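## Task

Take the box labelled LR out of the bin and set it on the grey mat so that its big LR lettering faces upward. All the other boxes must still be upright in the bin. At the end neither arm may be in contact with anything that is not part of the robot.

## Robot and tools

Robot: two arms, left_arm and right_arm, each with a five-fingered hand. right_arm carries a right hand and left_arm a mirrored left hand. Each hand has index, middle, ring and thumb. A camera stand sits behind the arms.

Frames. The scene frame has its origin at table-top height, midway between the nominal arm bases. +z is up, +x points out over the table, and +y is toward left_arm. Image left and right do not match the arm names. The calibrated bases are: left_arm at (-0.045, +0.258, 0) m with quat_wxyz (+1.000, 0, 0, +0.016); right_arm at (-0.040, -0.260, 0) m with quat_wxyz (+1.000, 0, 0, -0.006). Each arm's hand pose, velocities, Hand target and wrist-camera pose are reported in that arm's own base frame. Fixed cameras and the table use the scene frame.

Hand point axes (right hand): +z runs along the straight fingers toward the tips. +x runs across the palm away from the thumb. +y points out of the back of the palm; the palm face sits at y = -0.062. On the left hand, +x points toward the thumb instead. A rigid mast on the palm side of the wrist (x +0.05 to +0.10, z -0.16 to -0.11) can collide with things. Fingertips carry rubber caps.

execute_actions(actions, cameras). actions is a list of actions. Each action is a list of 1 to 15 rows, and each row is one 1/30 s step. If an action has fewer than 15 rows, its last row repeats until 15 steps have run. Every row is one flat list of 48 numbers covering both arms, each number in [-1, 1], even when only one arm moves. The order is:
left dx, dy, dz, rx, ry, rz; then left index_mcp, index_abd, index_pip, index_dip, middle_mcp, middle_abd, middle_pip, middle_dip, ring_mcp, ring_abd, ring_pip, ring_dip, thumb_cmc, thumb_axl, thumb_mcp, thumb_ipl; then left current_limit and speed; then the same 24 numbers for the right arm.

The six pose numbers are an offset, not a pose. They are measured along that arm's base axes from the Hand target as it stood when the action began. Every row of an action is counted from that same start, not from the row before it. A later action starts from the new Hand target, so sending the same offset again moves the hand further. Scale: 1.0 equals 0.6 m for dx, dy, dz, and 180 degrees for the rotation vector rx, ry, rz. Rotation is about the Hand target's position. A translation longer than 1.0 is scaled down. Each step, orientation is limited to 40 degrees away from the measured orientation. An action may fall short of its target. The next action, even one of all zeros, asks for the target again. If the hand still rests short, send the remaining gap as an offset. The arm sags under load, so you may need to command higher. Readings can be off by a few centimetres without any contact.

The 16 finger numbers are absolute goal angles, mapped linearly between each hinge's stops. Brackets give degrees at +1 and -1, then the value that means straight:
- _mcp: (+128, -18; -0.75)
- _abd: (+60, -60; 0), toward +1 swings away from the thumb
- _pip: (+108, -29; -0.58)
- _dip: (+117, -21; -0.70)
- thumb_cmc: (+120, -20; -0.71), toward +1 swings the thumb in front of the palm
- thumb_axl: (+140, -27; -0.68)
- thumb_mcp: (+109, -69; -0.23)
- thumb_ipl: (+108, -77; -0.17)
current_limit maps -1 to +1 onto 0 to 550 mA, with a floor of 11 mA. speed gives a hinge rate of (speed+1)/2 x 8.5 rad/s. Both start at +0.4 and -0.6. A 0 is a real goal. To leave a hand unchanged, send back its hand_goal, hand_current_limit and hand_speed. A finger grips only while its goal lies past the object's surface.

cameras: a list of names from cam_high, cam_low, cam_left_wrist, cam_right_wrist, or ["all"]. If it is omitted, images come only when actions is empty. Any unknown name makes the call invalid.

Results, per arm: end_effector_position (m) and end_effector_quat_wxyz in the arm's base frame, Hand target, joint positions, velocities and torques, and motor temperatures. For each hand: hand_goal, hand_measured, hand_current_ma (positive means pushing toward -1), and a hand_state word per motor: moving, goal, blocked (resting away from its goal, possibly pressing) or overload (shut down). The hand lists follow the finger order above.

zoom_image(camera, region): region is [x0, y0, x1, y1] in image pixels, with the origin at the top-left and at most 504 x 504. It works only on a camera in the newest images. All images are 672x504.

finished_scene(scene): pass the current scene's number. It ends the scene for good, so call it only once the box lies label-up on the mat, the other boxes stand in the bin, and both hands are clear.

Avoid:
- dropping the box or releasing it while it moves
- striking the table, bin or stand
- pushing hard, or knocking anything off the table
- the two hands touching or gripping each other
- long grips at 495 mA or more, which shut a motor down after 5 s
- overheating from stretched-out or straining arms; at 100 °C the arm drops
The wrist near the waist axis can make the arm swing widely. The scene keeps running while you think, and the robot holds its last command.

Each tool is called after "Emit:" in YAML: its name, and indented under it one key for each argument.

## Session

Emit:
execute_actions:
  actions: []
  cameras: ["all"]

Scene clock: 0.00 s.
left_arm: end_effector_position=(+0.0846, -0.2121, +0.2023) hand_goal=(-0.754, +0.000, -0.576, -0.696, -0.754, +0.000, -0.576, -0.696, -0.754, +0.000, -0.576, -0.696, -0.714, -0.678, -0.226, -0.168) hand_measured=(-0.754, +0.000, -0.576, -0.696, -0.754, +0.000, -0.576, -0.696, -0.754, +0.000, -0.576, -0.696, -0.714, -0.678, -0.226, -0.168) hand_current_ma=(+0, +0, +0, +0, +0, +0, +0, +0, +0, +0, +0, +0, +0, +0, +0, +0) hand_state=(goal, goal, goal, goal, goal, goal, goal, goal, goal, goal, goal, goal, goal, goal, goal, goal) hand_current_limit=0.40 hand_speed=-0.60 end_effector_quat_wxyz=(+0.080, +0.920, -0.332, +0.192) | right_arm: end_effector_position=(+0.3548, +0.2321, +0.2488) hand_goal=(-0.754, +0.000, -0.576, -0.696, -0.754, +0.000, -0.576, -0.696, -0.754, +0.000, -0.576, -0.696, -0.714, -0.678, -0.226, -0.168) hand_measured=(-0.754, +0.000, -0.576, -0.696, -0.754, +0.000, -0.576, -0.696, -0.754, +0.000, -0.576, -0.696, -0.714, -0.678, -0.226, -0.168) hand_current_ma=(+0, +0, +0, +0, +0, +0, +0, +0, +0, +0, +0, +0, +0, +0, +0, +0) hand_state=(goal, goal, goal, goal, goal, goal, goal, goal, goal, goal, goal, goal, goal, goal, goal, goal) hand_current_limit=0.40 hand_speed=-0.60 end_effector_quat_wxyz=(+0.054, +0.238, +0.817, +0.522)
Joint positions: left_arm=[-0.877 0.429 0.607 -1.333 -0.055 1.398] | right_arm=[0.275 0.966 0.48 -0.198 -0.782 -0.342]
Joint velocities: within noise
Joint torques (N m): no reading
Motor temperatures (°C): left_arm=[26 31 35 27 26 25] | right_arm=[26 31 29 25 26 28]
Heat: left arm: hottest elbow 35 °C; right arm: hottest shoulder 31 °C.
Hand target: left_arm +0.0877, -0.2159, +0.2180; +0.088, +0.917, -0.330, +0.206 | right_arm +0.3595, +0.2333, +0.2583; +0.061, +0.234, +0.815, +0.526
camera_calibration:
cam_left_wrist: T_world_to_cam=[[-0.107412, 0.938669, -0.327662, 0.246169], [0.417907, 0.341667, 0.841794, -0.180446], [0.902118, -0.0465137, -0.428975, 0.126093], [0, 0, 0, 1]] pos_world=[-0.0118993, -0.163553, 0.286649]
cam_right_wrist: T_world_to_cam=[[0.885457, -0.102755, 0.453219, -0.37215], [-0.00594764, -0.977674, -0.210042, 0.236094], [0.464683, 0.183287, -0.8663, 0.132611], [0, 0, 0, 1]] pos_world=[0.269305, 0.168277, 0.333136]

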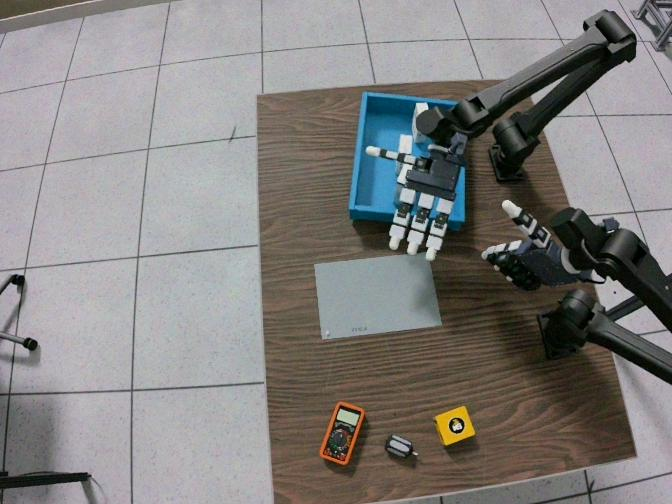

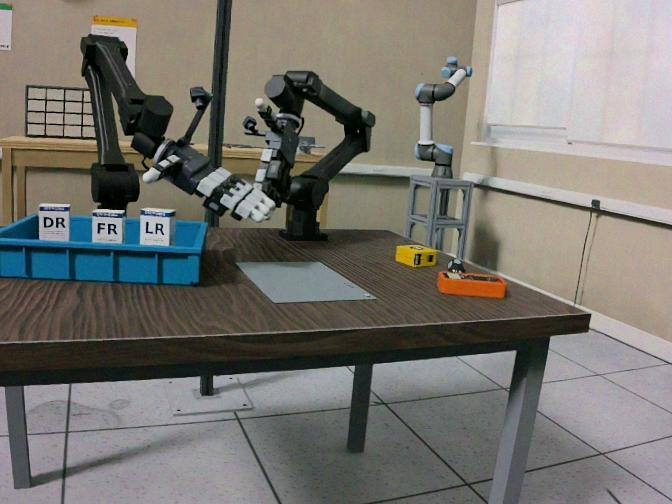

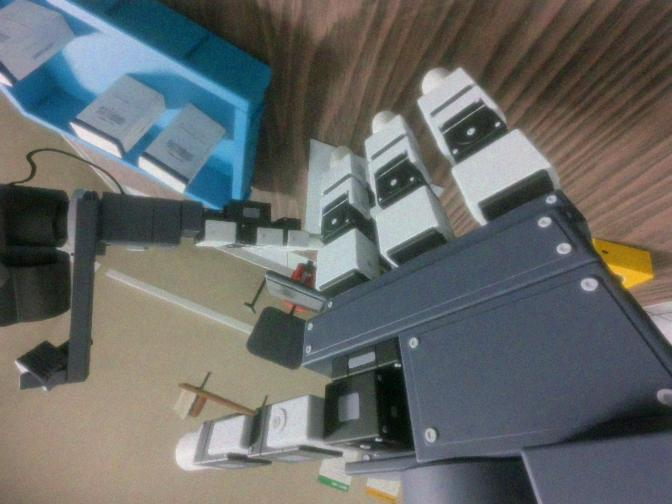

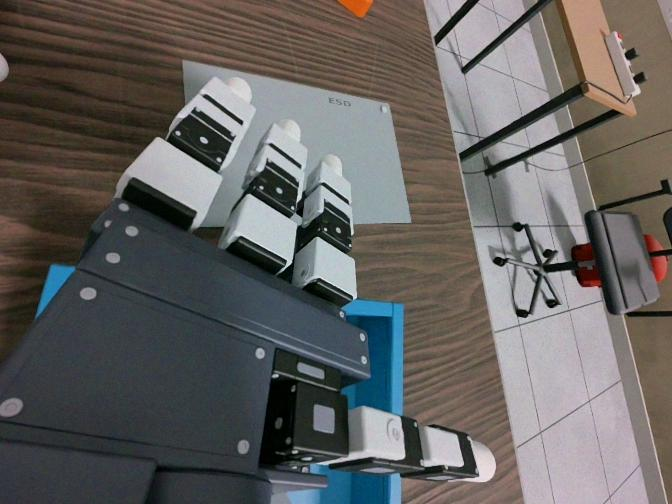

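Emit:
execute_actions:
  actions:
    - [[0,0,0.05,0,0,0,-0.754,0,-0.576,-0.696,-0.754,0,-0.576,-0.696,-0.754,0,-0.576,-0.696,-0.714,-0.678,-0.226,-0.168,0.4,-0.6,0,0,0.15,0,0,0,-0.754,0,-0.576,-0.696,-0.754,0,-0.576,-0.696,-0.754,0,-0.576,-0.696,-0.714,-0.678,-0.226,-0.168,0.4,-0.6]]
    - [[0,0,0.05,0,0,0,-0.754,0,-0.576,-0.696,-0.754,0,-0.576,-0.696,-0.754,0,-0.576,-0.696,-0.714,-0.678,-0.226,-0.168,0.4,-0.6,-0.15,-0.1,0.05,0,0,0,-0.754,0,-0.576,-0.696,-0.754,0,-0.576,-0.696,-0.754,0,-0.576,-0.696,-0.714,-0.678,-0.226,-0.168,0.4,-0.6]]
    - [[0,0,0,0,0,0,-0.754,0,-0.576,-0.696,-0.754,0,-0.576,-0.696,-0.754,0,-0.576,-0.696,-0.714,-0.678,-0.226,-0.168,0.4,-0.6,-0.15,-0.1,0,0,0,0,-0.754,0,-0.576,-0.696,-0.754,0,-0.576,-0.696,-0.754,0,-0.576,-0.696,-0.714,-0.678,-0.226,-0.168,0.4,-0.6]]
  cameras: ["all"]

Emit:
zoom_image:
  camera: "cam_high"
  region: [300, 80, 500, 350]

Emit:
zoom_image:
  camera: "cam_low"
  region: [0, 180, 230, 300]

Scene clock: 25.80 s.
left_arm: end_effector_position=(+0.0857, -0.2135, +0.2596) hand_goal=(-0.754, +0.000, -0.576, -0.696, -0.754, +0.000, -0.576, -0.696, -0.754, +0.000, -0.576, -0.696, -0.714, -0.678, -0.226, -0.168) hand_measured=(-0.754, +0.000, -0.576, -0.696, -0.754, +0.000, -0.576, -0.696, -0.754, +0.000, -0.576, -0.696, -0.714, -0.678, -0.224, -0.168) hand_current_ma=(+3, +0, -2, +0, +3, +0, -2, +0, +3, +0, -2, +0, -1, +3, +13, +1) hand_state=(goal, goal, goal, goal, goal, goal, goal, goal, goal, goal, goal, goal, goal, goal, goal, goal) hand_current_limit=0.40 hand_speed=-0.60 end_effector_quat_wxyz=(+0.083, +0.919, -0.331, +0.196) | right_arm: end_effector_position=(+0.1836, +0.1135, +0.3681) hand_goal=(-0.754, +0.000, -0.576, -0.696, -0.754, +0.000, -0.576, -0.696, -0.754, +0.000, -0.576, -0.696, -0.714, -0.678, -0.226, -0.168) hand_measured=(-0.762, -0.002, -0.576, -0.696, -0.762, -0.002, -0.576, -0.696, -0.762, -0.002, -0.576, -0.696, -0.724, -0.678, -0.224, -0.168) hand_current_ma=(-5, -1, +0, +0, -6, -1, +0, +0, -4, +0, +0, +0, -6, +0, +1, +0) hand_state=(goal, goal, goal, goal, goal, goal, goal, goal, goal, goal, goal, goal, goal, goal, goal, goal) hand_current_limit=0.40 hand_speed=-0.60 end_effector_quat_wxyz=(+0.117, +0.305, +0.775, +0.541)
Joint positions: left_arm=[-0.877 0.473 0.765 -1.437 -0.055 1.398] | right_arm=[-0.483 0.283 0.634 -1.676 -1.161 -1.141]
Joint torques (N m): left_arm=[-1.49 4.19 14.95 1.03 0.08 -0.06] | right_arm=[0.38 4.19 10.19 0.16 -1.07 -0.15]
Heat: left arm: hottest elbow 39 °C; right arm: hottest elbow 33 °C.
Hand target: left_arm +0.0878, -0.2160, +0.2780; +0.088, +0.917, -0.330, +0.206 | right_arm +0.1796, +0.1133, +0.3783; +0.061, +0.234, +0.815, +0.526
Off the commanded pose: left_arm 0.019 m, 1 deg | right_arm 0.011 m, 12 deg.
joint sent to its limit (right arm) — joint 4 (wrist pitch), lower limit. The joint targets are off in orientation, not in position.
camera_calibration:
cam_left_wrist: T_world_to_cam=[[-0.105386, 0.936123, -0.33551, 0.267605], [0.412604, 0.348139, 0.841758, -0.226744], [0.904794, -0.0497233, -0.422937, 0.14705], [0, 0, 0, 1]] pos_world=[-0.0112927, -0.164261, 0.342841]
cam_right_wrist: T_world_to_cam=[[0.825297, -0.293964, 0.482151, -0.264811], [-0.18226, -0.946789, -0.265276, 0.193309], [0.534477, 0.131054, -0.834961, 0.31877], [0, 0, 0, 1]] pos_world=[0.0834056, 0.0634022, 0.44512]

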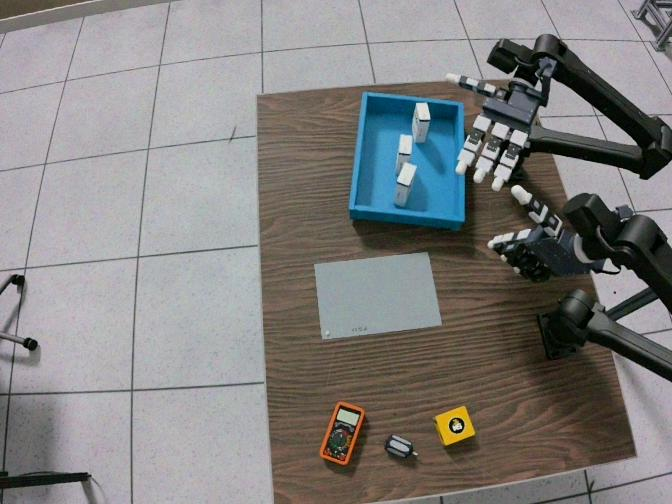

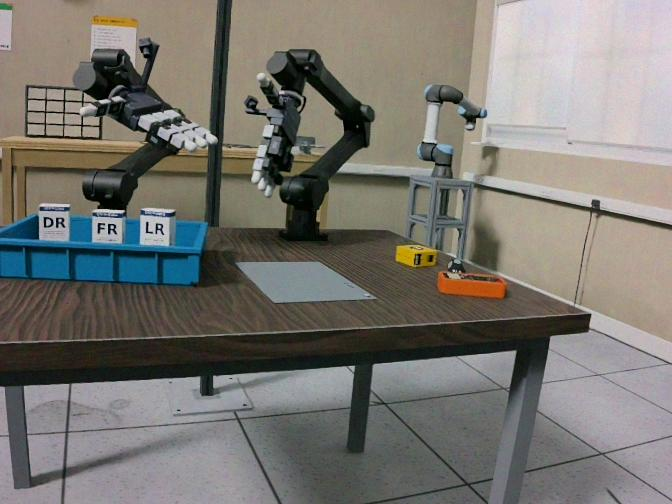

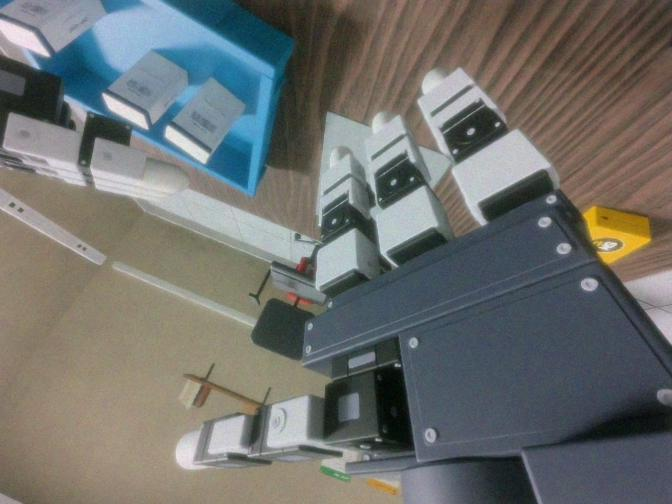

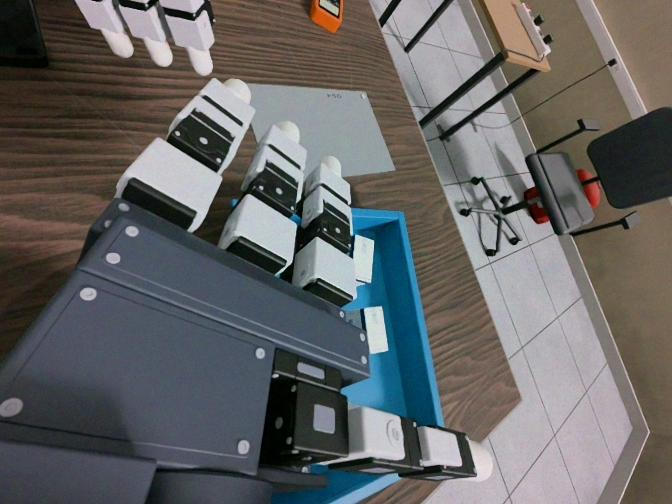

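Scaled by 1.867.

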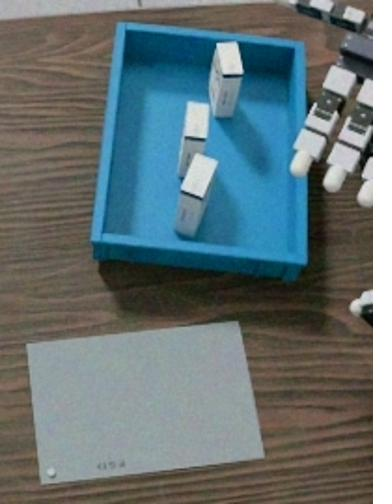

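Scaled by 2.191.

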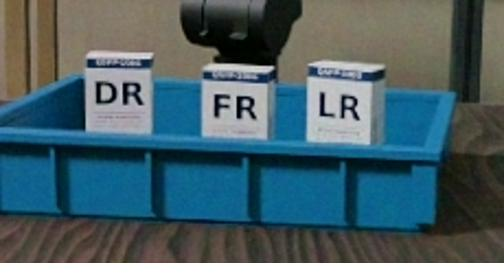

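Emit:
zoom_image:
  camera: "cam_high"
  region: [340, 80, 480, 240]

Emit:
zoom_image:
  camera: "cam_low"
  region: [30, 190, 190, 260]

Scaled by 3.150.

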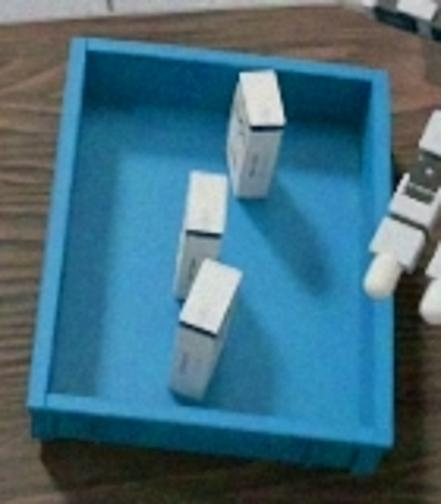

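Scaled by 3.150.

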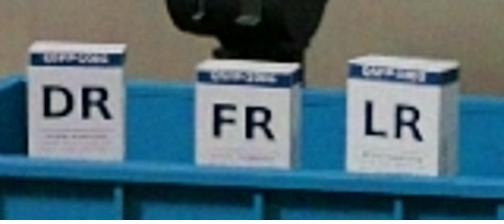

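Emit:
execute_actions:
  actions:
    - [[0,0,0,0,0,0,-0.754,0,-0.576,-0.696,-0.754,0,-0.576,-0.696,-0.754,0,-0.576,-0.696,-0.714,-0.678,-0.226,-0.168,0.4,-0.6,0.1,-0.03,-0.01,-0.0439,0.0938,-0.0998,-0.754,0,-0.576,-0.696,-0.754,0,-0.576,-0.696,-0.3,0,-0.1,-0.4,-0.714,-0.678,-0.226,-0.168,0.4,-0.6]]
    - [[0,0,0,0,0,0,-0.754,0,-0.576,-0.696,-0.754,0,-0.576,-0.696,-0.754,0,-0.576,-0.696,-0.714,-0.678,-0.226,-0.168,0.4,-0.6,0.1,-0.03,-0.01,-0.0439,0.0938,-0.0998,-0.754,0,-0.576,-0.696,-0.754,0,-0.576,-0.696,0.3,0,0.5,0,-0.714,-0.678,-0.226,-0.168,0.4,-0.6]]
    - [[0,0,0,0,0,0,-0.754,0,-0.576,-0.696,-0.754,0,-0.576,-0.696,-0.754,0,-0.576,-0.696,-0.714,-0.678,-0.226,-0.168,0.4,-0.6,0.1,-0.03,-0.01,-0.0439,0.0938,-0.0998,-0.754,0,-0.576,-0.696,-0.754,0,-0.576,-0.696,0.45,0,0.7,0,-0.714,-0.678,-0.226,-0.168,0.4,-0.6]]
    - [[0,0,0,0,0,0,-0.754,0,-0.576,-0.696,-0.754,0,-0.576,-0.696,-0.754,0,-0.576,-0.696,-0.714,-0.678,-0.226,-0.168,0.4,-0.6,0.1,-0.02,-0.01,-0.0439,0.0938,-0.0998,-0.754,0,-0.576,-0.696,-0.754,0,-0.576,-0.696,0.45,0,0.7,0,-0.714,-0.678,-0.226,-0.168,0.4,-0.6]]
    - [[0,0,0,0,0,0,-0.754,0,-0.576,-0.696,-0.754,0,-0.576,-0.696,-0.754,0,-0.576,-0.696,-0.714,-0.678,-0.226,-0.168,0.4,-0.6,0.071,-0.006,-0.09,0,0,0,-0.754,0,-0.576,-0.696,-0.754,0,-0.576,-0.696,0.45,0,0.7,0,-0.714,-0.678,-0.226,-0.168,0.4,-0.6]]
  cameras: ["all"]

Emit:
zoom_image:
  camera: "cam_high"
  region: [320, 60, 500, 240]

Emit:
zoom_image:
  camera: "cam_low"
  region: [0, 120, 230, 300]

Scene clock: 164.57 s.
left_arm: end_effector_position=(+0.0857, -0.2135, +0.2596) hand_goal=(-0.754, +0.000, -0.576, -0.696, -0.754, +0.000, -0.576, -0.696, -0.754, +0.000, -0.576, -0.696, -0.714, -0.678, -0.226, -0.168) hand_measured=(-0.754, +0.000, -0.576, -0.696, -0.754, +0.000, -0.576, -0.696, -0.754, +0.000, -0.576, -0.696, -0.714, -0.678, -0.224, -0.168) hand_current_ma=(+3, +0, -2, +0, +3, +0, -2, +0, +3, +0, -2, +0, -1, +3, +13, +1) hand_state=(goal, goal, goal, goal, goal, goal, goal, goal, goal, goal, goal, goal, goal, goal, goal, goal) hand_current_limit=0.40 hand_speed=-0.60 end_effector_quat_wxyz=(+0.083, +0.919, -0.331, +0.196) | right_arm: end_effector_position=(+0.4562, +0.0417, +0.2859) hand_goal=(-0.754, +0.000, -0.576, -0.696, -0.754, +0.000, -0.576, -0.696, +0.450, +0.000, +0.700, +0.000, -0.714, -0.678, -0.226, -0.168) hand_measured=(-0.754, +0.000, -0.576, -0.696, -0.754, +0.000, -0.578, -0.696, +0.440, +0.000, +0.698, -0.002, -0.716, -0.678, -0.220, -0.166) hand_current_ma=(+0, +0, +0, +0, +0, +0, +0, +0, -8, +0, +0, -1, +0, +0, +5, +0) hand_state=(goal, goal, goal, goal, goal, goal, goal, goal, goal, goal, goal, goal, goal, goal, goal, goal) hand_current_limit=0.40 hand_speed=-0.60 end_effector_quat_wxyz=(-0.030, +0.848, +0.529, -0.016)
Joint positions: left_arm=[-0.877 0.473 0.765 -1.437 -0.055 1.398] | right_arm=[0.23 1.423 1.486 -1.683 -0.047 0.683]
Joint torques (N m): left_arm=[-1.55 4.13 14.97 1.03 0.08 -0.07] | right_arm=[0.15 -10.75 10.62 -0.23 0.18 -0.1]
Motor temperatures (°C): left_arm=[26 30 49 27 26 25] | right_arm=[26 31 38 25 29 29]
Heat: left arm: hottest elbow 49 °C; right arm: hottest elbow 38 °C.
Hand target: left_arm +0.0878, -0.2160, +0.2780; +0.088, +0.917, -0.330, +0.206 | right_arm +0.4622, +0.0437, +0.3004; -0.037, +0.844, +0.534, -0.023
Off the commanded pose: left_arm 0.019 m, 1 deg | right_arm 0.016 m, 1 deg.
joint sent to its limit (right arm) — joint 4 (wrist pitch), lower limit. The joint targets are off in orientation, not in position.
camera_calibration:
cam_left_wrist: T_world_to_cam=[[-0.105386, 0.936123, -0.33551, 0.267605], [0.412604, 0.348139, 0.841758, -0.226744], [0.904794, -0.0497233, -0.422937, 0.14705], [0, 0, 0, 1]] pos_world=[-0.0112927, -0.164261, 0.342841]
cam_right_wrist: T_world_to_cam=[[0.258465, -0.964226, -0.0588621, -0.030009], [-0.627642, -0.213937, 0.74853, 0.0360033], [-0.734344, -0.156524, -0.660484, 0.654737], [0, 0, 0, 1]] pos_world=[0.511156, 0.0812493, 0.403727]

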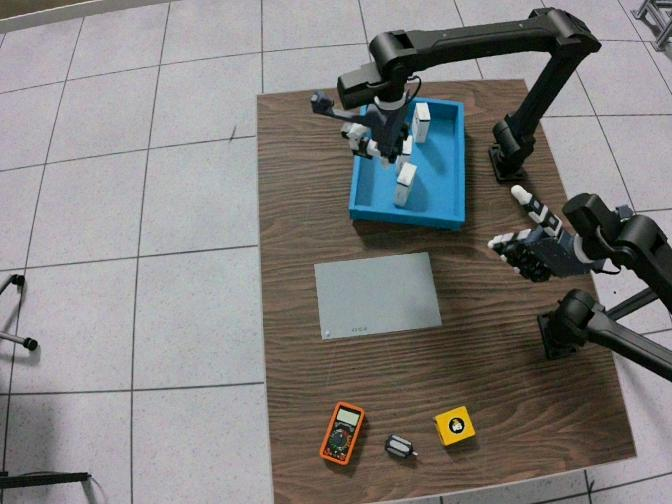

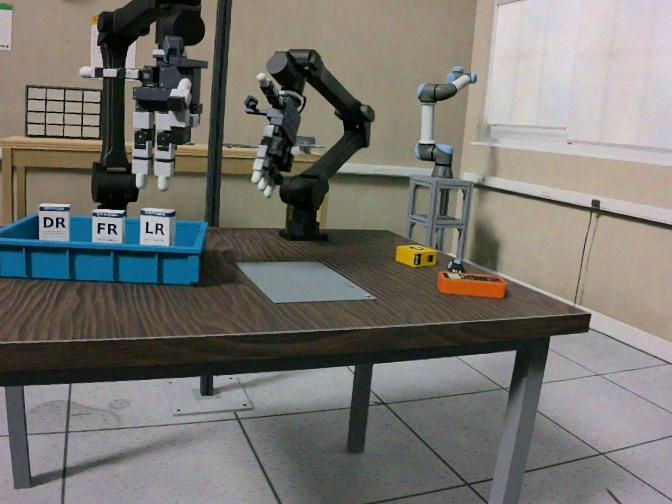

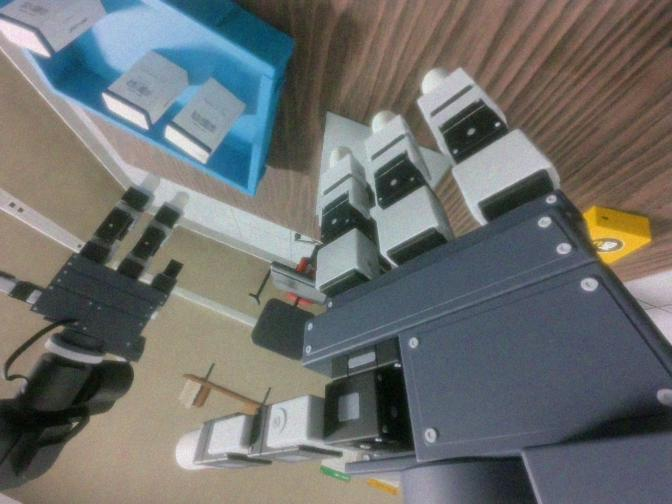

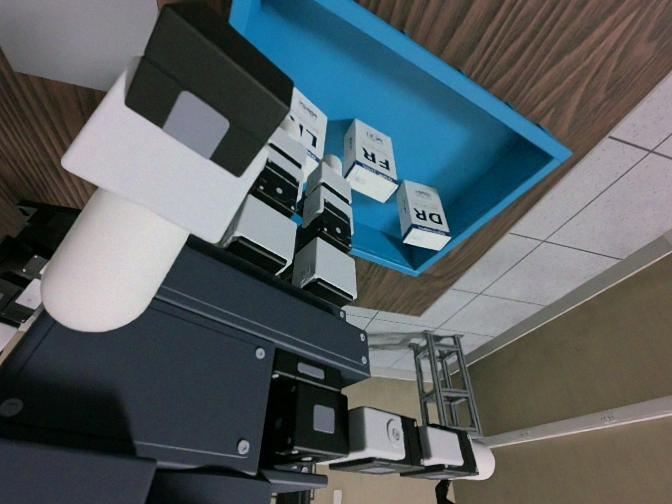

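Scaled by 2.800.

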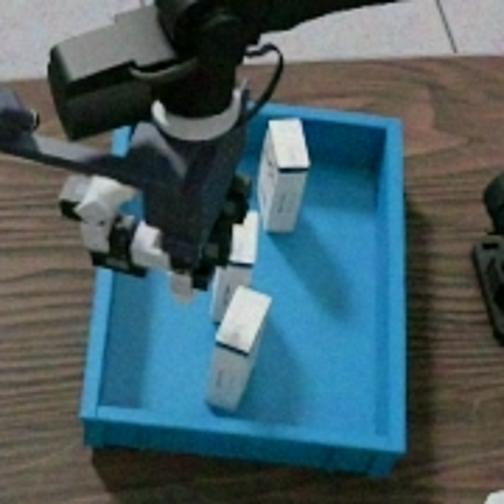

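Scaled by 2.191.

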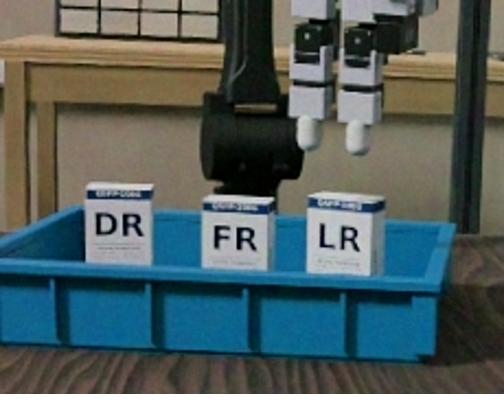

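Emit:
execute_actions:
  actions:
    - [[0,0,0,0,0,0,-0.754,0,-0.576,-0.696,-0.754,0,-0.576,-0.696,-0.754,0,-0.576,-0.696,-0.714,-0.678,-0.226,-0.168,0.4,-0.6,0.005,0.015,-0.09,0,0,0,-0.754,0,-0.576,-0.696,-0.754,0,-0.576,-0.696,0.45,0,0.7,0,-0.714,-0.678,-0.226,-0.168,0.4,-0.6]]
    - [[0,0,0,0,0,0,-0.754,0,-0.576,-0.696,-0.754,0,-0.576,-0.696,-0.754,0,-0.576,-0.696,-0.714,-0.678,-0.226,-0.168,0.4,-0.6,0,0,-0.07,0,0,0,-0.754,0,-0.576,-0.696,-0.754,0,-0.576,-0.696,0.45,0,0.7,0,-0.714,-0.678,-0.226,-0.168,0.4,-0.6]]
  cameras: ["cam_high","cam_low","cam_right_wrist"]

Emit:
zoom_image:
  camera: "cam_high"
  region: [320, 60, 500, 240]

Emit:
zoom_image:
  camera: "cam_low"
  region: [50, 140, 210, 290]

Scene clock: 192.17 s.
left_arm: end_effector_position=(+0.0857, -0.2135, +0.2596) hand_goal=(-0.754, +0.000, -0.576, -0.696, -0.754, +0.000, -0.576, -0.696, -0.754, +0.000, -0.576, -0.696, -0.714, -0.678, -0.226, -0.168) hand_measured=(-0.754, +0.000, -0.576, -0.696, -0.754, +0.000, -0.576, -0.696, -0.754, +0.000, -0.576, -0.696, -0.714, -0.678, -0.224, -0.168) hand_current_ma=(+3, +0, -2, +0, +3, +0, -2, +0, +3, +0, -2, +0, -1, +3, +13, +1) hand_state=(goal, goal, goal, goal, goal, goal, goal, goal, goal, goal, goal, goal, goal, goal, goal, goal) hand_current_limit=0.40 hand_speed=-0.60 end_effector_quat_wxyz=(+0.083, +0.919, -0.331, +0.196) | right_arm: end_effector_position=(+0.4614, +0.0488, +0.2065) hand_goal=(-0.754, +0.000, -0.576, -0.696, -0.754, +0.000, -0.576, -0.696, +0.450, +0.000, +0.700, +0.000, -0.714, -0.678, -0.226, -0.168) hand_measured=(-0.752, +0.000, -0.576, -0.696, -0.752, +0.000, -0.576, -0.696, +0.440, +0.000, +0.698, -0.002, -0.714, -0.678, -0.220, -0.166) hand_current_ma=(+0, +0, +0, +0, +0, +0, +0, +0, -7, +0, +0, -1, +0, +0, +3, +0) hand_state=(goal, goal, goal, goal, goal, goal, goal, goal, goal, goal, goal, goal, goal, goal, goal, goal) hand_current_limit=0.40 hand_speed=-0.60 end_effector_quat_wxyz=(-0.037, +0.845, +0.533, -0.025)
Joint positions: left_arm=[-0.877 0.473 0.765 -1.437 -0.055 1.398] | right_arm=[0.24 1.461 1.32 -1.5 -0.054 0.683]
Joint torques (N m): left_arm=[-1.49 4.25 14.95 1.05 0.08 -0.06] | right_arm=[0.79 -10.29 8.61 0.21 0.13 0.03]
Heat: left arm: hottest elbow 49 °C; right arm: hottest elbow 38 °C.
Hand target: left_arm +0.0878, -0.2160, +0.2780; +0.088, +0.917, -0.330, +0.206 | right_arm +0.4652, +0.0528, +0.2044; -0.037, +0.844, +0.534, -0.023
Off the commanded pose: left_arm 0.019 m, 1 deg | right_arm 0.006 m, 0 deg.
camera_calibration:
cam_right_wrist: T_world_to_cam=[[0.265773, -0.9617, -0.067072, -0.0309252], [-0.608917, -0.221403, 0.761709, 0.0891849], [-0.747385, -0.1616, -0.644438, 0.610183], [0, 0, 0, 1]] pos_world=[0.518567, 0.0886109, 0.323218]
Images, in order (width x height): cam_high 672x504, cam_low 672x504, cam_right_wrist 672x504.

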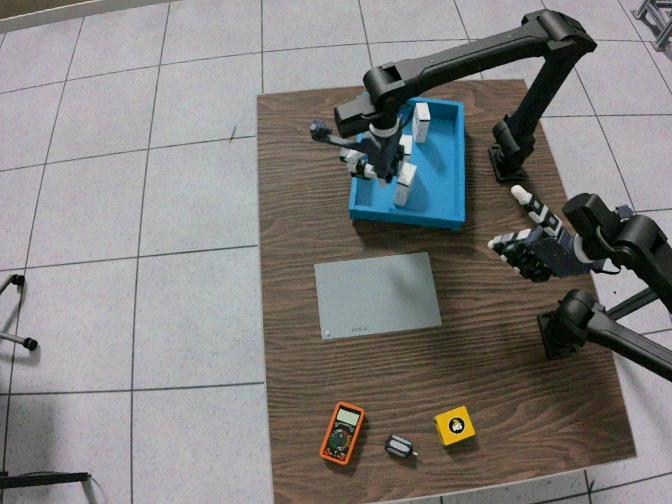

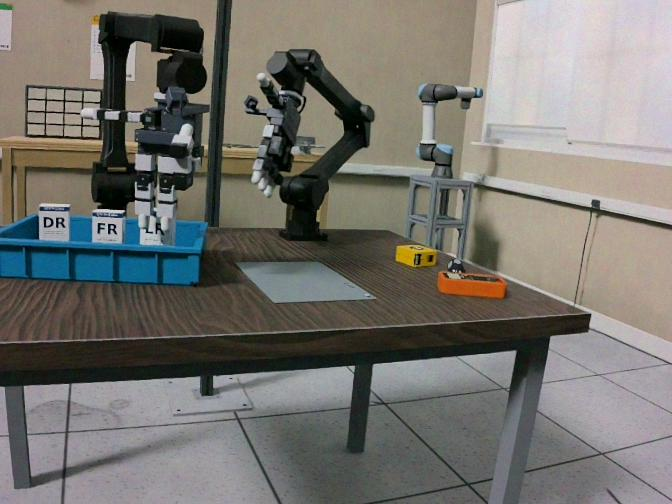

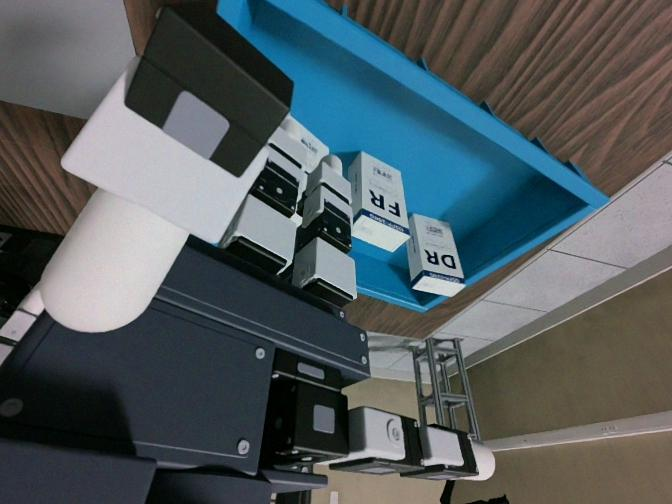

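Scaled by 2.800.

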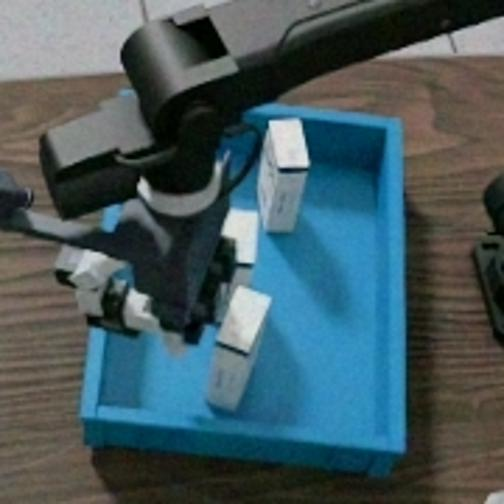

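Scaled by 3.150.

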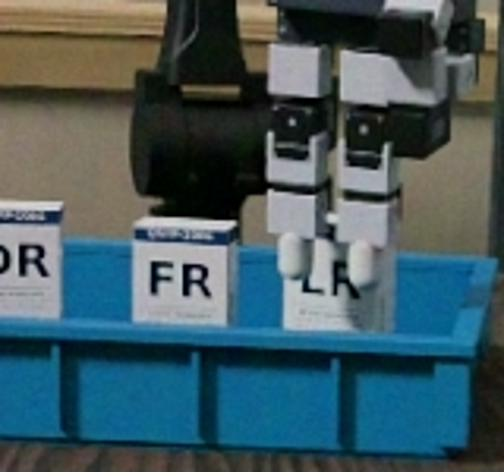

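Emit:
execute_actions:
  actions:
    - [[0,0,0,0,0,0,-0.754,0,-0.576,-0.696,-0.754,0,-0.576,-0.696,-0.754,0,-0.576,-0.696,-0.714,-0.678,-0.226,-0.168,0.4,-0.6,0,0,-0.05,0,0,0,-0.754,0,-0.576,-0.696,-0.754,0,-0.576,-0.696,0.45,0,0.7,0,-0.714,-0.678,-0.226,-0.168,0.4,-0.6]]
    - [[0,0,0,0,0,0,-0.754,0,-0.576,-0.696,-0.754,0,-0.576,-0.696,-0.754,0,-0.576,-0.696,-0.714,-0.678,-0.226,-0.168,0.4,-0.6,0,0,-0.042,0,0,0,-0.754,0,-0.576,-0.696,-0.754,0,-0.576,-0.696,0.45,0,0.7,0,-0.714,-0.678,-0.226,-0.168,0.4,-0.6]]
  cameras: ["cam_high","cam_low","cam_right_wrist"]

Emit:
zoom_image:
  camera: "cam_high"
  region: [320, 60, 500, 240]

Emit:
zoom_image:
  camera: "cam_low"
  region: [50, 140, 210, 290]

Scene clock: 208.37 s.
left_arm: end_effector_position=(+0.0857, -0.2135, +0.2596) hand_goal=(-0.754, +0.000, -0.576, -0.696, -0.754, +0.000, -0.576, -0.696, -0.754, +0.000, -0.576, -0.696, -0.714, -0.678, -0.226, -0.168) hand_measured=(-0.754, +0.000, -0.576, -0.696, -0.754, +0.000, -0.576, -0.696, -0.754, +0.000, -0.576, -0.696, -0.714, -0.678, -0.224, -0.168) hand_current_ma=(+3, +0, -2, +0, +3, +0, -2, +0, +3, +0, -2, +0, -1, +3, +13, +1) hand_state=(goal, goal, goal, goal, goal, goal, goal, goal, goal, goal, goal, goal, goal, goal, goal, goal) hand_current_limit=0.40 hand_speed=-0.60 end_effector_quat_wxyz=(+0.083, +0.919, -0.331, +0.196) | right_arm: end_effector_position=(+0.4632, +0.0493, +0.1565) hand_goal=(-0.754, +0.000, -0.576, -0.696, -0.754, +0.000, -0.576, -0.696, +0.450, +0.000, +0.700, +0.000, -0.714, -0.678, -0.226, -0.168) hand_measured=(-0.754, +0.000, -0.576, -0.696, -0.754, +0.000, -0.576, -0.696, +0.440, +0.000, +0.698, -0.002, -0.714, -0.678, -0.222, -0.166) hand_current_ma=(+0, +0, +0, +0, +0, +0, +0, +0, -7, +0, +0, -1, +0, +0, +3, +0) hand_state=(goal, goal, goal, goal, goal, goal, goal, goal, goal, goal, goal, goal, goal, goal, goal, goal) hand_current_limit=0.40 hand_speed=-0.60 end_effector_quat_wxyz=(-0.035, +0.845, +0.533, -0.019)
Joint positions: left_arm=[-0.877 0.473 0.765 -1.437 -0.055 1.398] | right_arm=[0.24 1.485 1.211 -1.355 -0.055 0.683]
Joint torques (N m): left_arm=[-1.55 4.19 14.97 1.03 0.08 -0.07] | right_arm=[0.73 -9.82 7.99 0.21 0.12 0.02]
Heat: left arm: hottest elbow 50 °C; right arm: hottest elbow 37 °C.
Hand target: left_arm +0.0878, -0.2160, +0.2780; +0.088, +0.917, -0.330, +0.206 | right_arm +0.4652, +0.0528, +0.1492; -0.037, +0.844, +0.534, -0.023
Off the commanded pose: left_arm 0.019 m, 1 deg | right_arm 0.008 m, 1 deg.
camera_calibration:
cam_right_wrist: T_world_to_cam=[[0.266567, -0.96148, -0.0670752, -0.0346896], [-0.617821, -0.223874, 0.753775, 0.133973], [-0.739756, -0.159491, -0.6537, 0.577288], [0, 0, 0, 1]] pos_world=[0.519071, 0.0887119, 0.27406]
Images, in order (width x height): cam_high 672x504, cam_low 672x504, cam_right_wrist 672x504.

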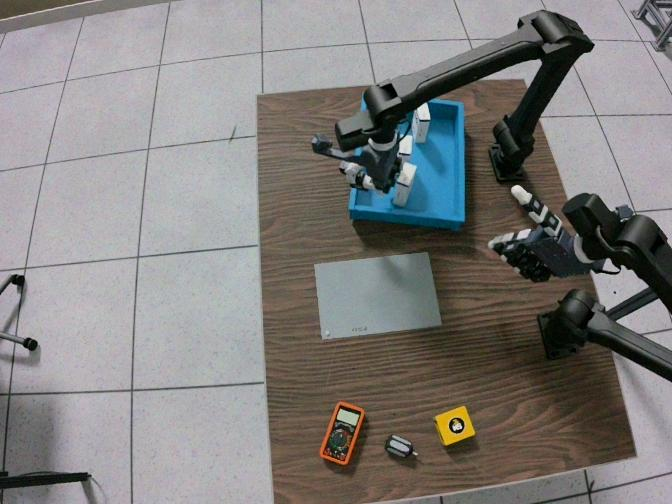

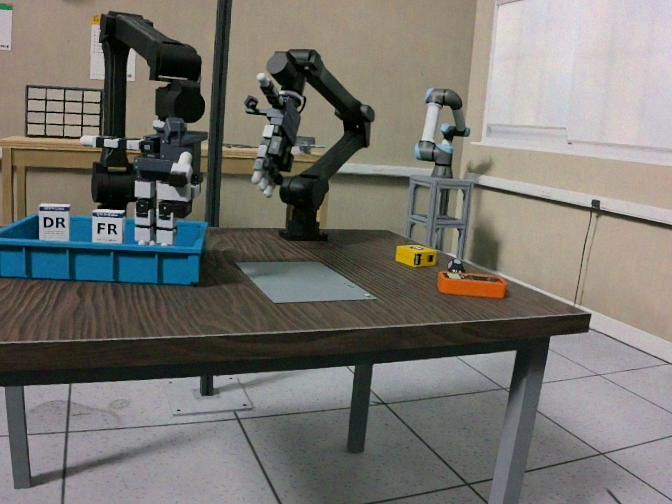

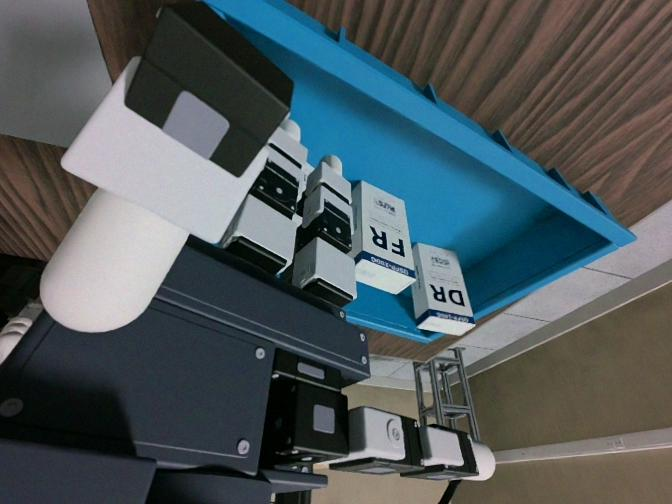

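Scaled by 2.800.

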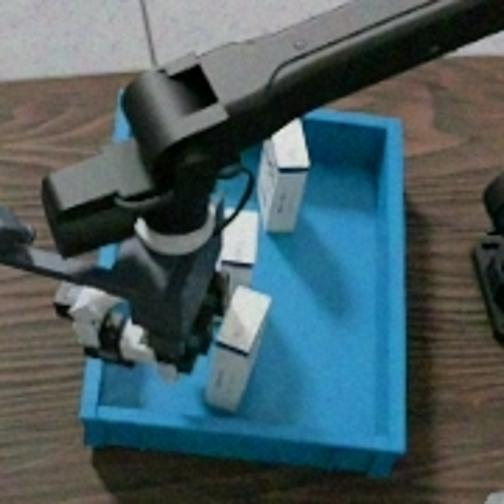

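Scaled by 3.150.

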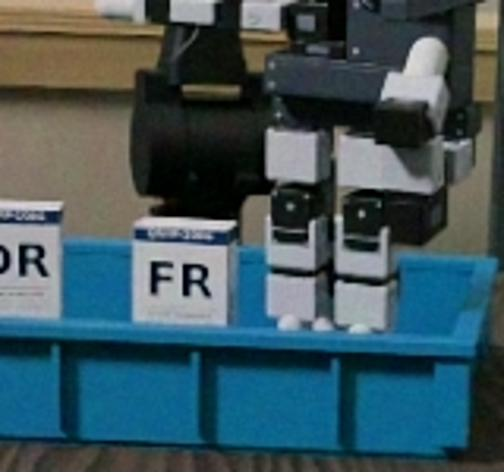

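Emit:
execute_actions:
  actions:
    - [[0,0,0,0,0,0,-0.754,0,-0.576,-0.696,-0.754,0,-0.576,-0.696,-0.754,0,-0.576,-0.696,-0.714,-0.678,-0.226,-0.168,0.4,-0.6,-0.01,0.005,-0.012,0,0,0,-0.754,0,-0.576,-0.696,-0.754,0,-0.576,-0.696,0.45,0,0.7,0,-0.714,-0.678,-0.226,-0.168,0.4,-0.6]]
    - [[0,0,0,0,0,0,-0.754,0,-0.576,-0.696,-0.754,0,-0.576,-0.696,-0.754,0,-0.576,-0.696,-0.714,-0.678,-0.226,-0.168,0.4,-0.6,-0.03,0.015,0,0,0,0,-0.754,0,-0.576,-0.696,-0.754,0,-0.576,-0.696,0.45,0,0.7,0,-0.714,-0.678,-0.226,-0.168,0.4,-0.6]]
  cameras: ["cam_high","cam_low"]

Emit:
zoom_image:
  camera: "cam_high"
  region: [320, 60, 500, 240]

Emit:
zoom_image:
  camera: "cam_low"
  region: [50, 140, 210, 290]

Scene clock: 228.63 s.
left_arm: end_effector_position=(+0.0857, -0.2135, +0.2596) hand_goal=(-0.754, +0.000, -0.576, -0.696, -0.754, +0.000, -0.576, -0.696, -0.754, +0.000, -0.576, -0.696, -0.714, -0.678, -0.226, -0.168) hand_measured=(-0.754, +0.000, -0.576, -0.696, -0.754, +0.000, -0.576, -0.696, -0.754, +0.000, -0.576, -0.696, -0.714, -0.678, -0.224, -0.168) hand_current_ma=(+3, +0, -2, +0, +3, +0, -2, +0, +3, +0, -2, +0, -1, +3, +13, +1) hand_state=(goal, goal, goal, goal, goal, goal, goal, goal, goal, goal, goal, goal, goal, goal, goal, goal) hand_current_limit=0.40 hand_speed=-0.60 end_effector_quat_wxyz=(+0.083, +0.919, -0.331, +0.196) | right_arm: end_effector_position=(+0.4413, +0.0649, +0.1398) hand_goal=(-0.754, +0.000, -0.576, -0.696, -0.754, +0.000, -0.576, -0.696, +0.450, +0.000, +0.700, +0.000, -0.714, -0.678, -0.226, -0.168) hand_measured=(-0.752, +0.000, -0.576, -0.696, -0.752, +0.000, -0.576, -0.696, +0.440, +0.000, +0.698, -0.002, -0.714, -0.678, -0.222, -0.166) hand_current_ma=(+1, +0, +0, +0, +1, +0, +0, +0, -7, +0, +0, -1, +0, +0, +3, +0) hand_state=(goal, goal, goal, goal, goal, goal, goal, goal, goal, goal, goal, goal, goal, goal, goal, goal) hand_current_limit=0.40 hand_speed=-0.60 end_effector_quat_wxyz=(-0.038, +0.842, +0.538, -0.027)
Joint positions: left_arm=[-0.877 0.473 0.765 -1.437 -0.055 1.398] | right_arm=[0.288 1.463 1.144 -1.325 -0.058 0.72]
Joint torques (N m): left_arm=[-1.55 4.25 14.95 1.05 0.08 -0.06] | right_arm=[0.38 -10.93 7.72 -0.02 0.17 0.08]
Heat: left arm: hottest elbow 50 °C; right arm: hottest elbow 37 °C.
Hand target: left_arm +0.0878, -0.2160, +0.2780; +0.088, +0.917, -0.330, +0.206 | right_arm +0.4412, +0.0647, +0.1420; -0.037, +0.844, +0.534, -0.023
Off the commanded pose: left_arm 0.019 m, 1 deg | right_arm 0.002 m, 1 deg.
Images, in order (width x height): cam_high 672x504, cam_low 672x504.

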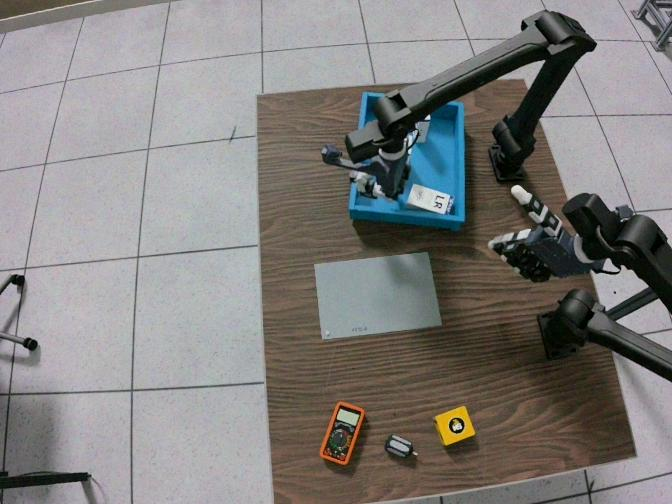

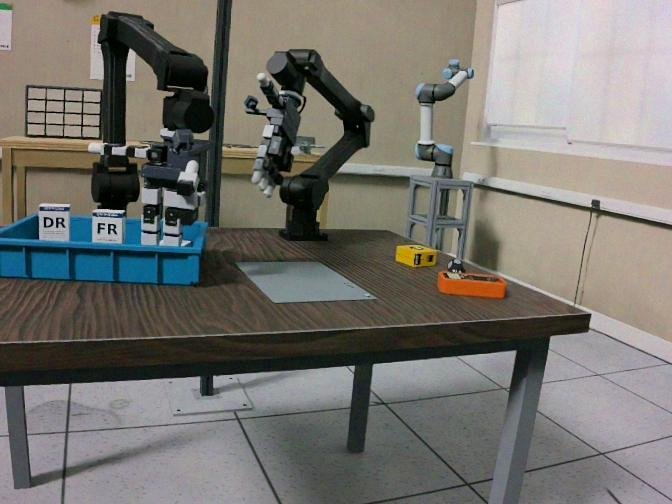

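Scaled by 2.800.

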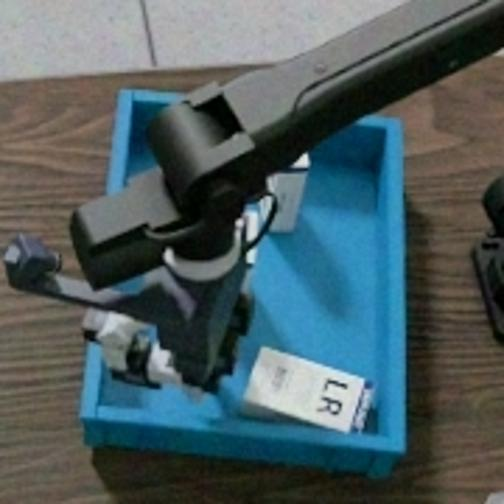

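Scaled by 3.150.

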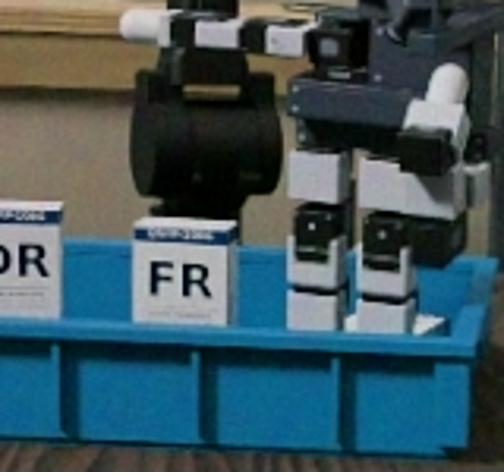

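Emit:
execute_actions:
  actions:
    - [[0,0,0,0,0,0,-0.754,0,-0.576,-0.696,-0.754,0,-0.576,-0.696,-0.754,0,-0.576,-0.696,-0.714,-0.678,-0.226,-0.168,0.4,-0.6,0.01,0,0.1,0,0,0,-0.754,0,-0.576,-0.696,-0.754,0,-0.576,-0.696,0.45,0,0.7,0,-0.714,-0.678,-0.226,-0.168,0.4,-0.6]]
    - [[0,0,0,0,0,0,-0.754,0,-0.576,-0.696,-0.754,0,-0.576,-0.696,-0.754,0,-0.576,-0.696,-0.714,-0.678,-0.226,-0.168,0.4,-0.6,-0.09,0.031,0,0,0,0,-0.754,0,-0.576,-0.696,-0.754,0,-0.576,-0.696,0.45,0,0.7,0,-0.714,-0.678,-0.226,-0.168,0.4,-0.6]]
    - [[0,0,0,0,0,0,-0.754,0,-0.576,-0.696,-0.754,0,-0.576,-0.696,-0.754,0,-0.576,-0.696,-0.714,-0.678,-0.226,-0.168,0.4,-0.6,-0.09,0.031,-0.03,0,0,0,-0.754,0,-0.576,-0.696,-0.754,0,-0.576,-0.696,0.45,0,0.7,0,-0.714,-0.678,-0.226,-0.168,0.4,-0.6]]
  cameras: ["cam_high","cam_low","cam_right_wrist"]

Emit:
zoom_image:
  camera: "cam_high"
  region: [320, 60, 500, 240]

Emit:
zoom_image:
  camera: "cam_low"
  region: [50, 140, 210, 290]

Scene clock: 347.30 s.
left_arm: end_effector_position=(+0.0857, -0.2135, +0.2596) hand_goal=(-0.754, +0.000, -0.576, -0.696, -0.754, +0.000, -0.576, -0.696, -0.754, +0.000, -0.576, -0.696, -0.714, -0.678, -0.226, -0.168) hand_measured=(-0.754, +0.000, -0.576, -0.696, -0.754, +0.000, -0.576, -0.696, -0.754, +0.000, -0.576, -0.696, -0.714, -0.678, -0.224, -0.168) hand_current_ma=(+3, +0, -2, +0, +3, +0, -2, +0, +3, +0, -2, +0, -1, +3, +13, +1) hand_state=(goal, goal, goal, goal, goal, goal, goal, goal, goal, goal, goal, goal, goal, goal, goal, goal) hand_current_limit=0.40 hand_speed=-0.60 end_effector_quat_wxyz=(+0.083, +0.919, -0.331, +0.196) | right_arm: end_effector_position=(+0.3346, +0.1032, +0.1803) hand_goal=(-0.754, +0.000, -0.576, -0.696, -0.754, +0.000, -0.576, -0.696, +0.450, +0.000, +0.700, +0.000, -0.714, -0.678, -0.226, -0.168) hand_measured=(-0.752, +0.000, -0.576, -0.696, -0.752, +0.000, -0.576, -0.696, +0.440, +0.000, +0.698, -0.002, -0.712, -0.678, -0.222, -0.166) hand_current_ma=(+1, +0, +0, +0, +1, +0, +0, +0, -6, +0, +0, -1, +0, +0, +3, +0) hand_state=(goal, goal, goal, goal, goal, goal, goal, goal, goal, goal, goal, goal, goal, goal, goal, goal) hand_current_limit=0.40 hand_speed=-0.60 end_effector_quat_wxyz=(-0.039, +0.839, +0.541, -0.031)
Joint positions: left_arm=[-0.877 0.473 0.765 -1.437 -0.055 1.398] | right_arm=[0.498 1.211 1.016 -1.443 -0.072 0.921]
Joint torques (N m): left_arm=[-1.55 4.13 14.94 1.05 0.08 -0.07] | right_arm=[-0.38 -6.77 8.84 0.08 0.23 0.09]
Heat: left arm: hottest elbow 51 °C; right arm: hottest elbow 35 °C.
Hand target: left_arm +0.0878, -0.2160, +0.2780; +0.088, +0.917, -0.330, +0.206 | right_arm +0.3392, +0.1020, +0.1840; -0.037, +0.844, +0.534, -0.023
Off the commanded pose: left_arm 0.019 m, 1 deg | right_arm 0.006 m, 1 deg.
camera_calibration:
cam_right_wrist: T_world_to_cam=[[0.284607, -0.956254, -0.0676595, 0.0464961], [-0.595855, -0.231748, 0.768928, 0.0394171], [-0.75097, -0.178527, -0.635746, 0.508748], [0, 0, 0, 1]] pos_world=[0.392308, 0.144422, 0.296271]
Images, in order (width x height): cam_high 672x504, cam_low 672x504, cam_right_wrist 672x504.

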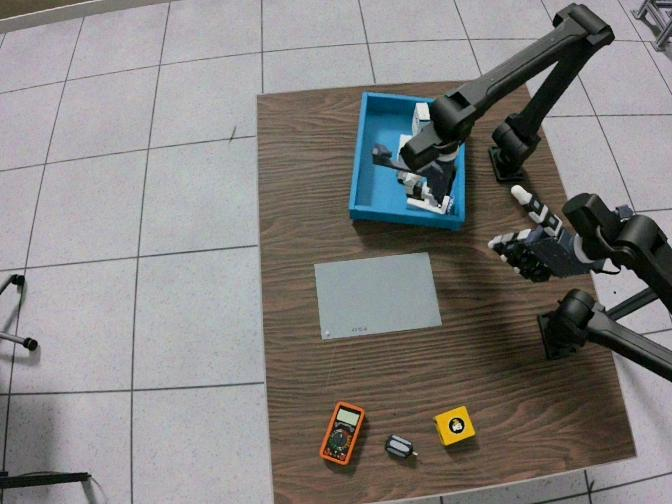

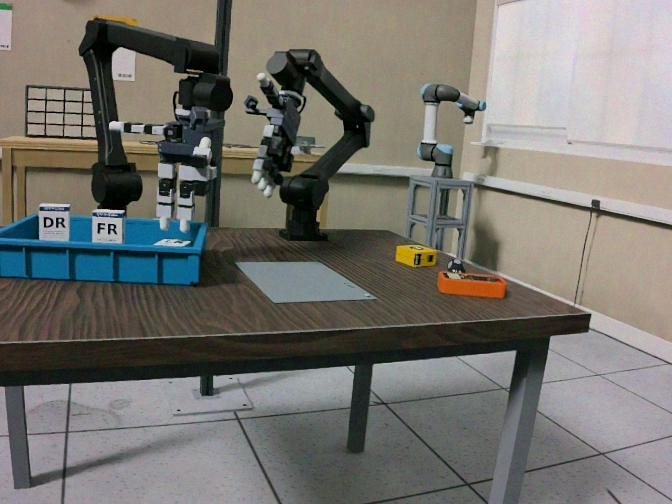

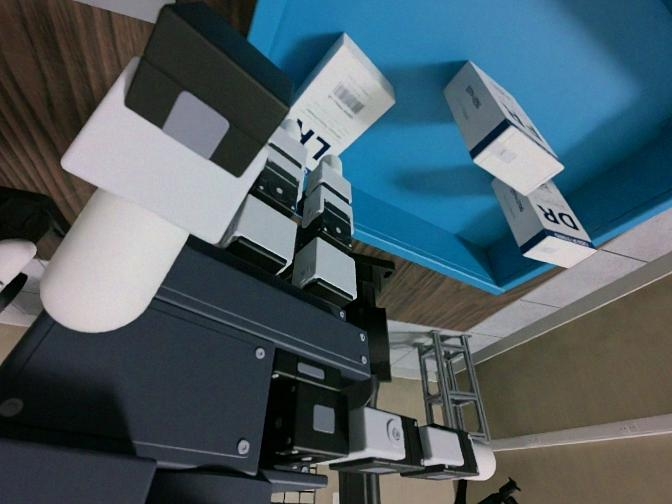

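Scaled by 2.800.

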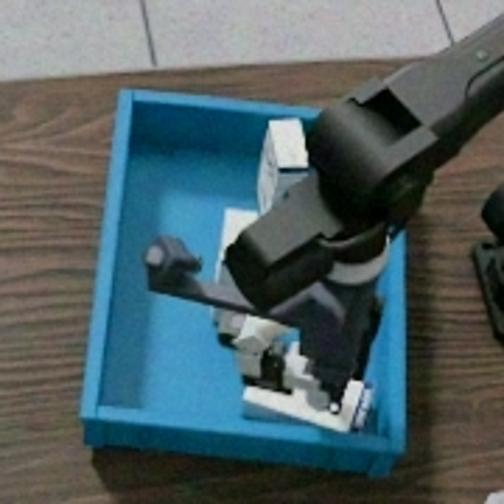

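Scaled by 3.150.

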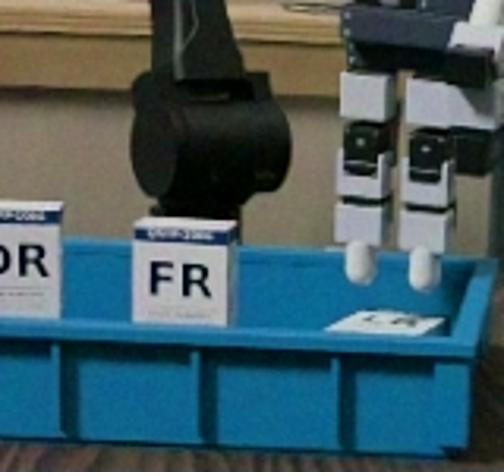

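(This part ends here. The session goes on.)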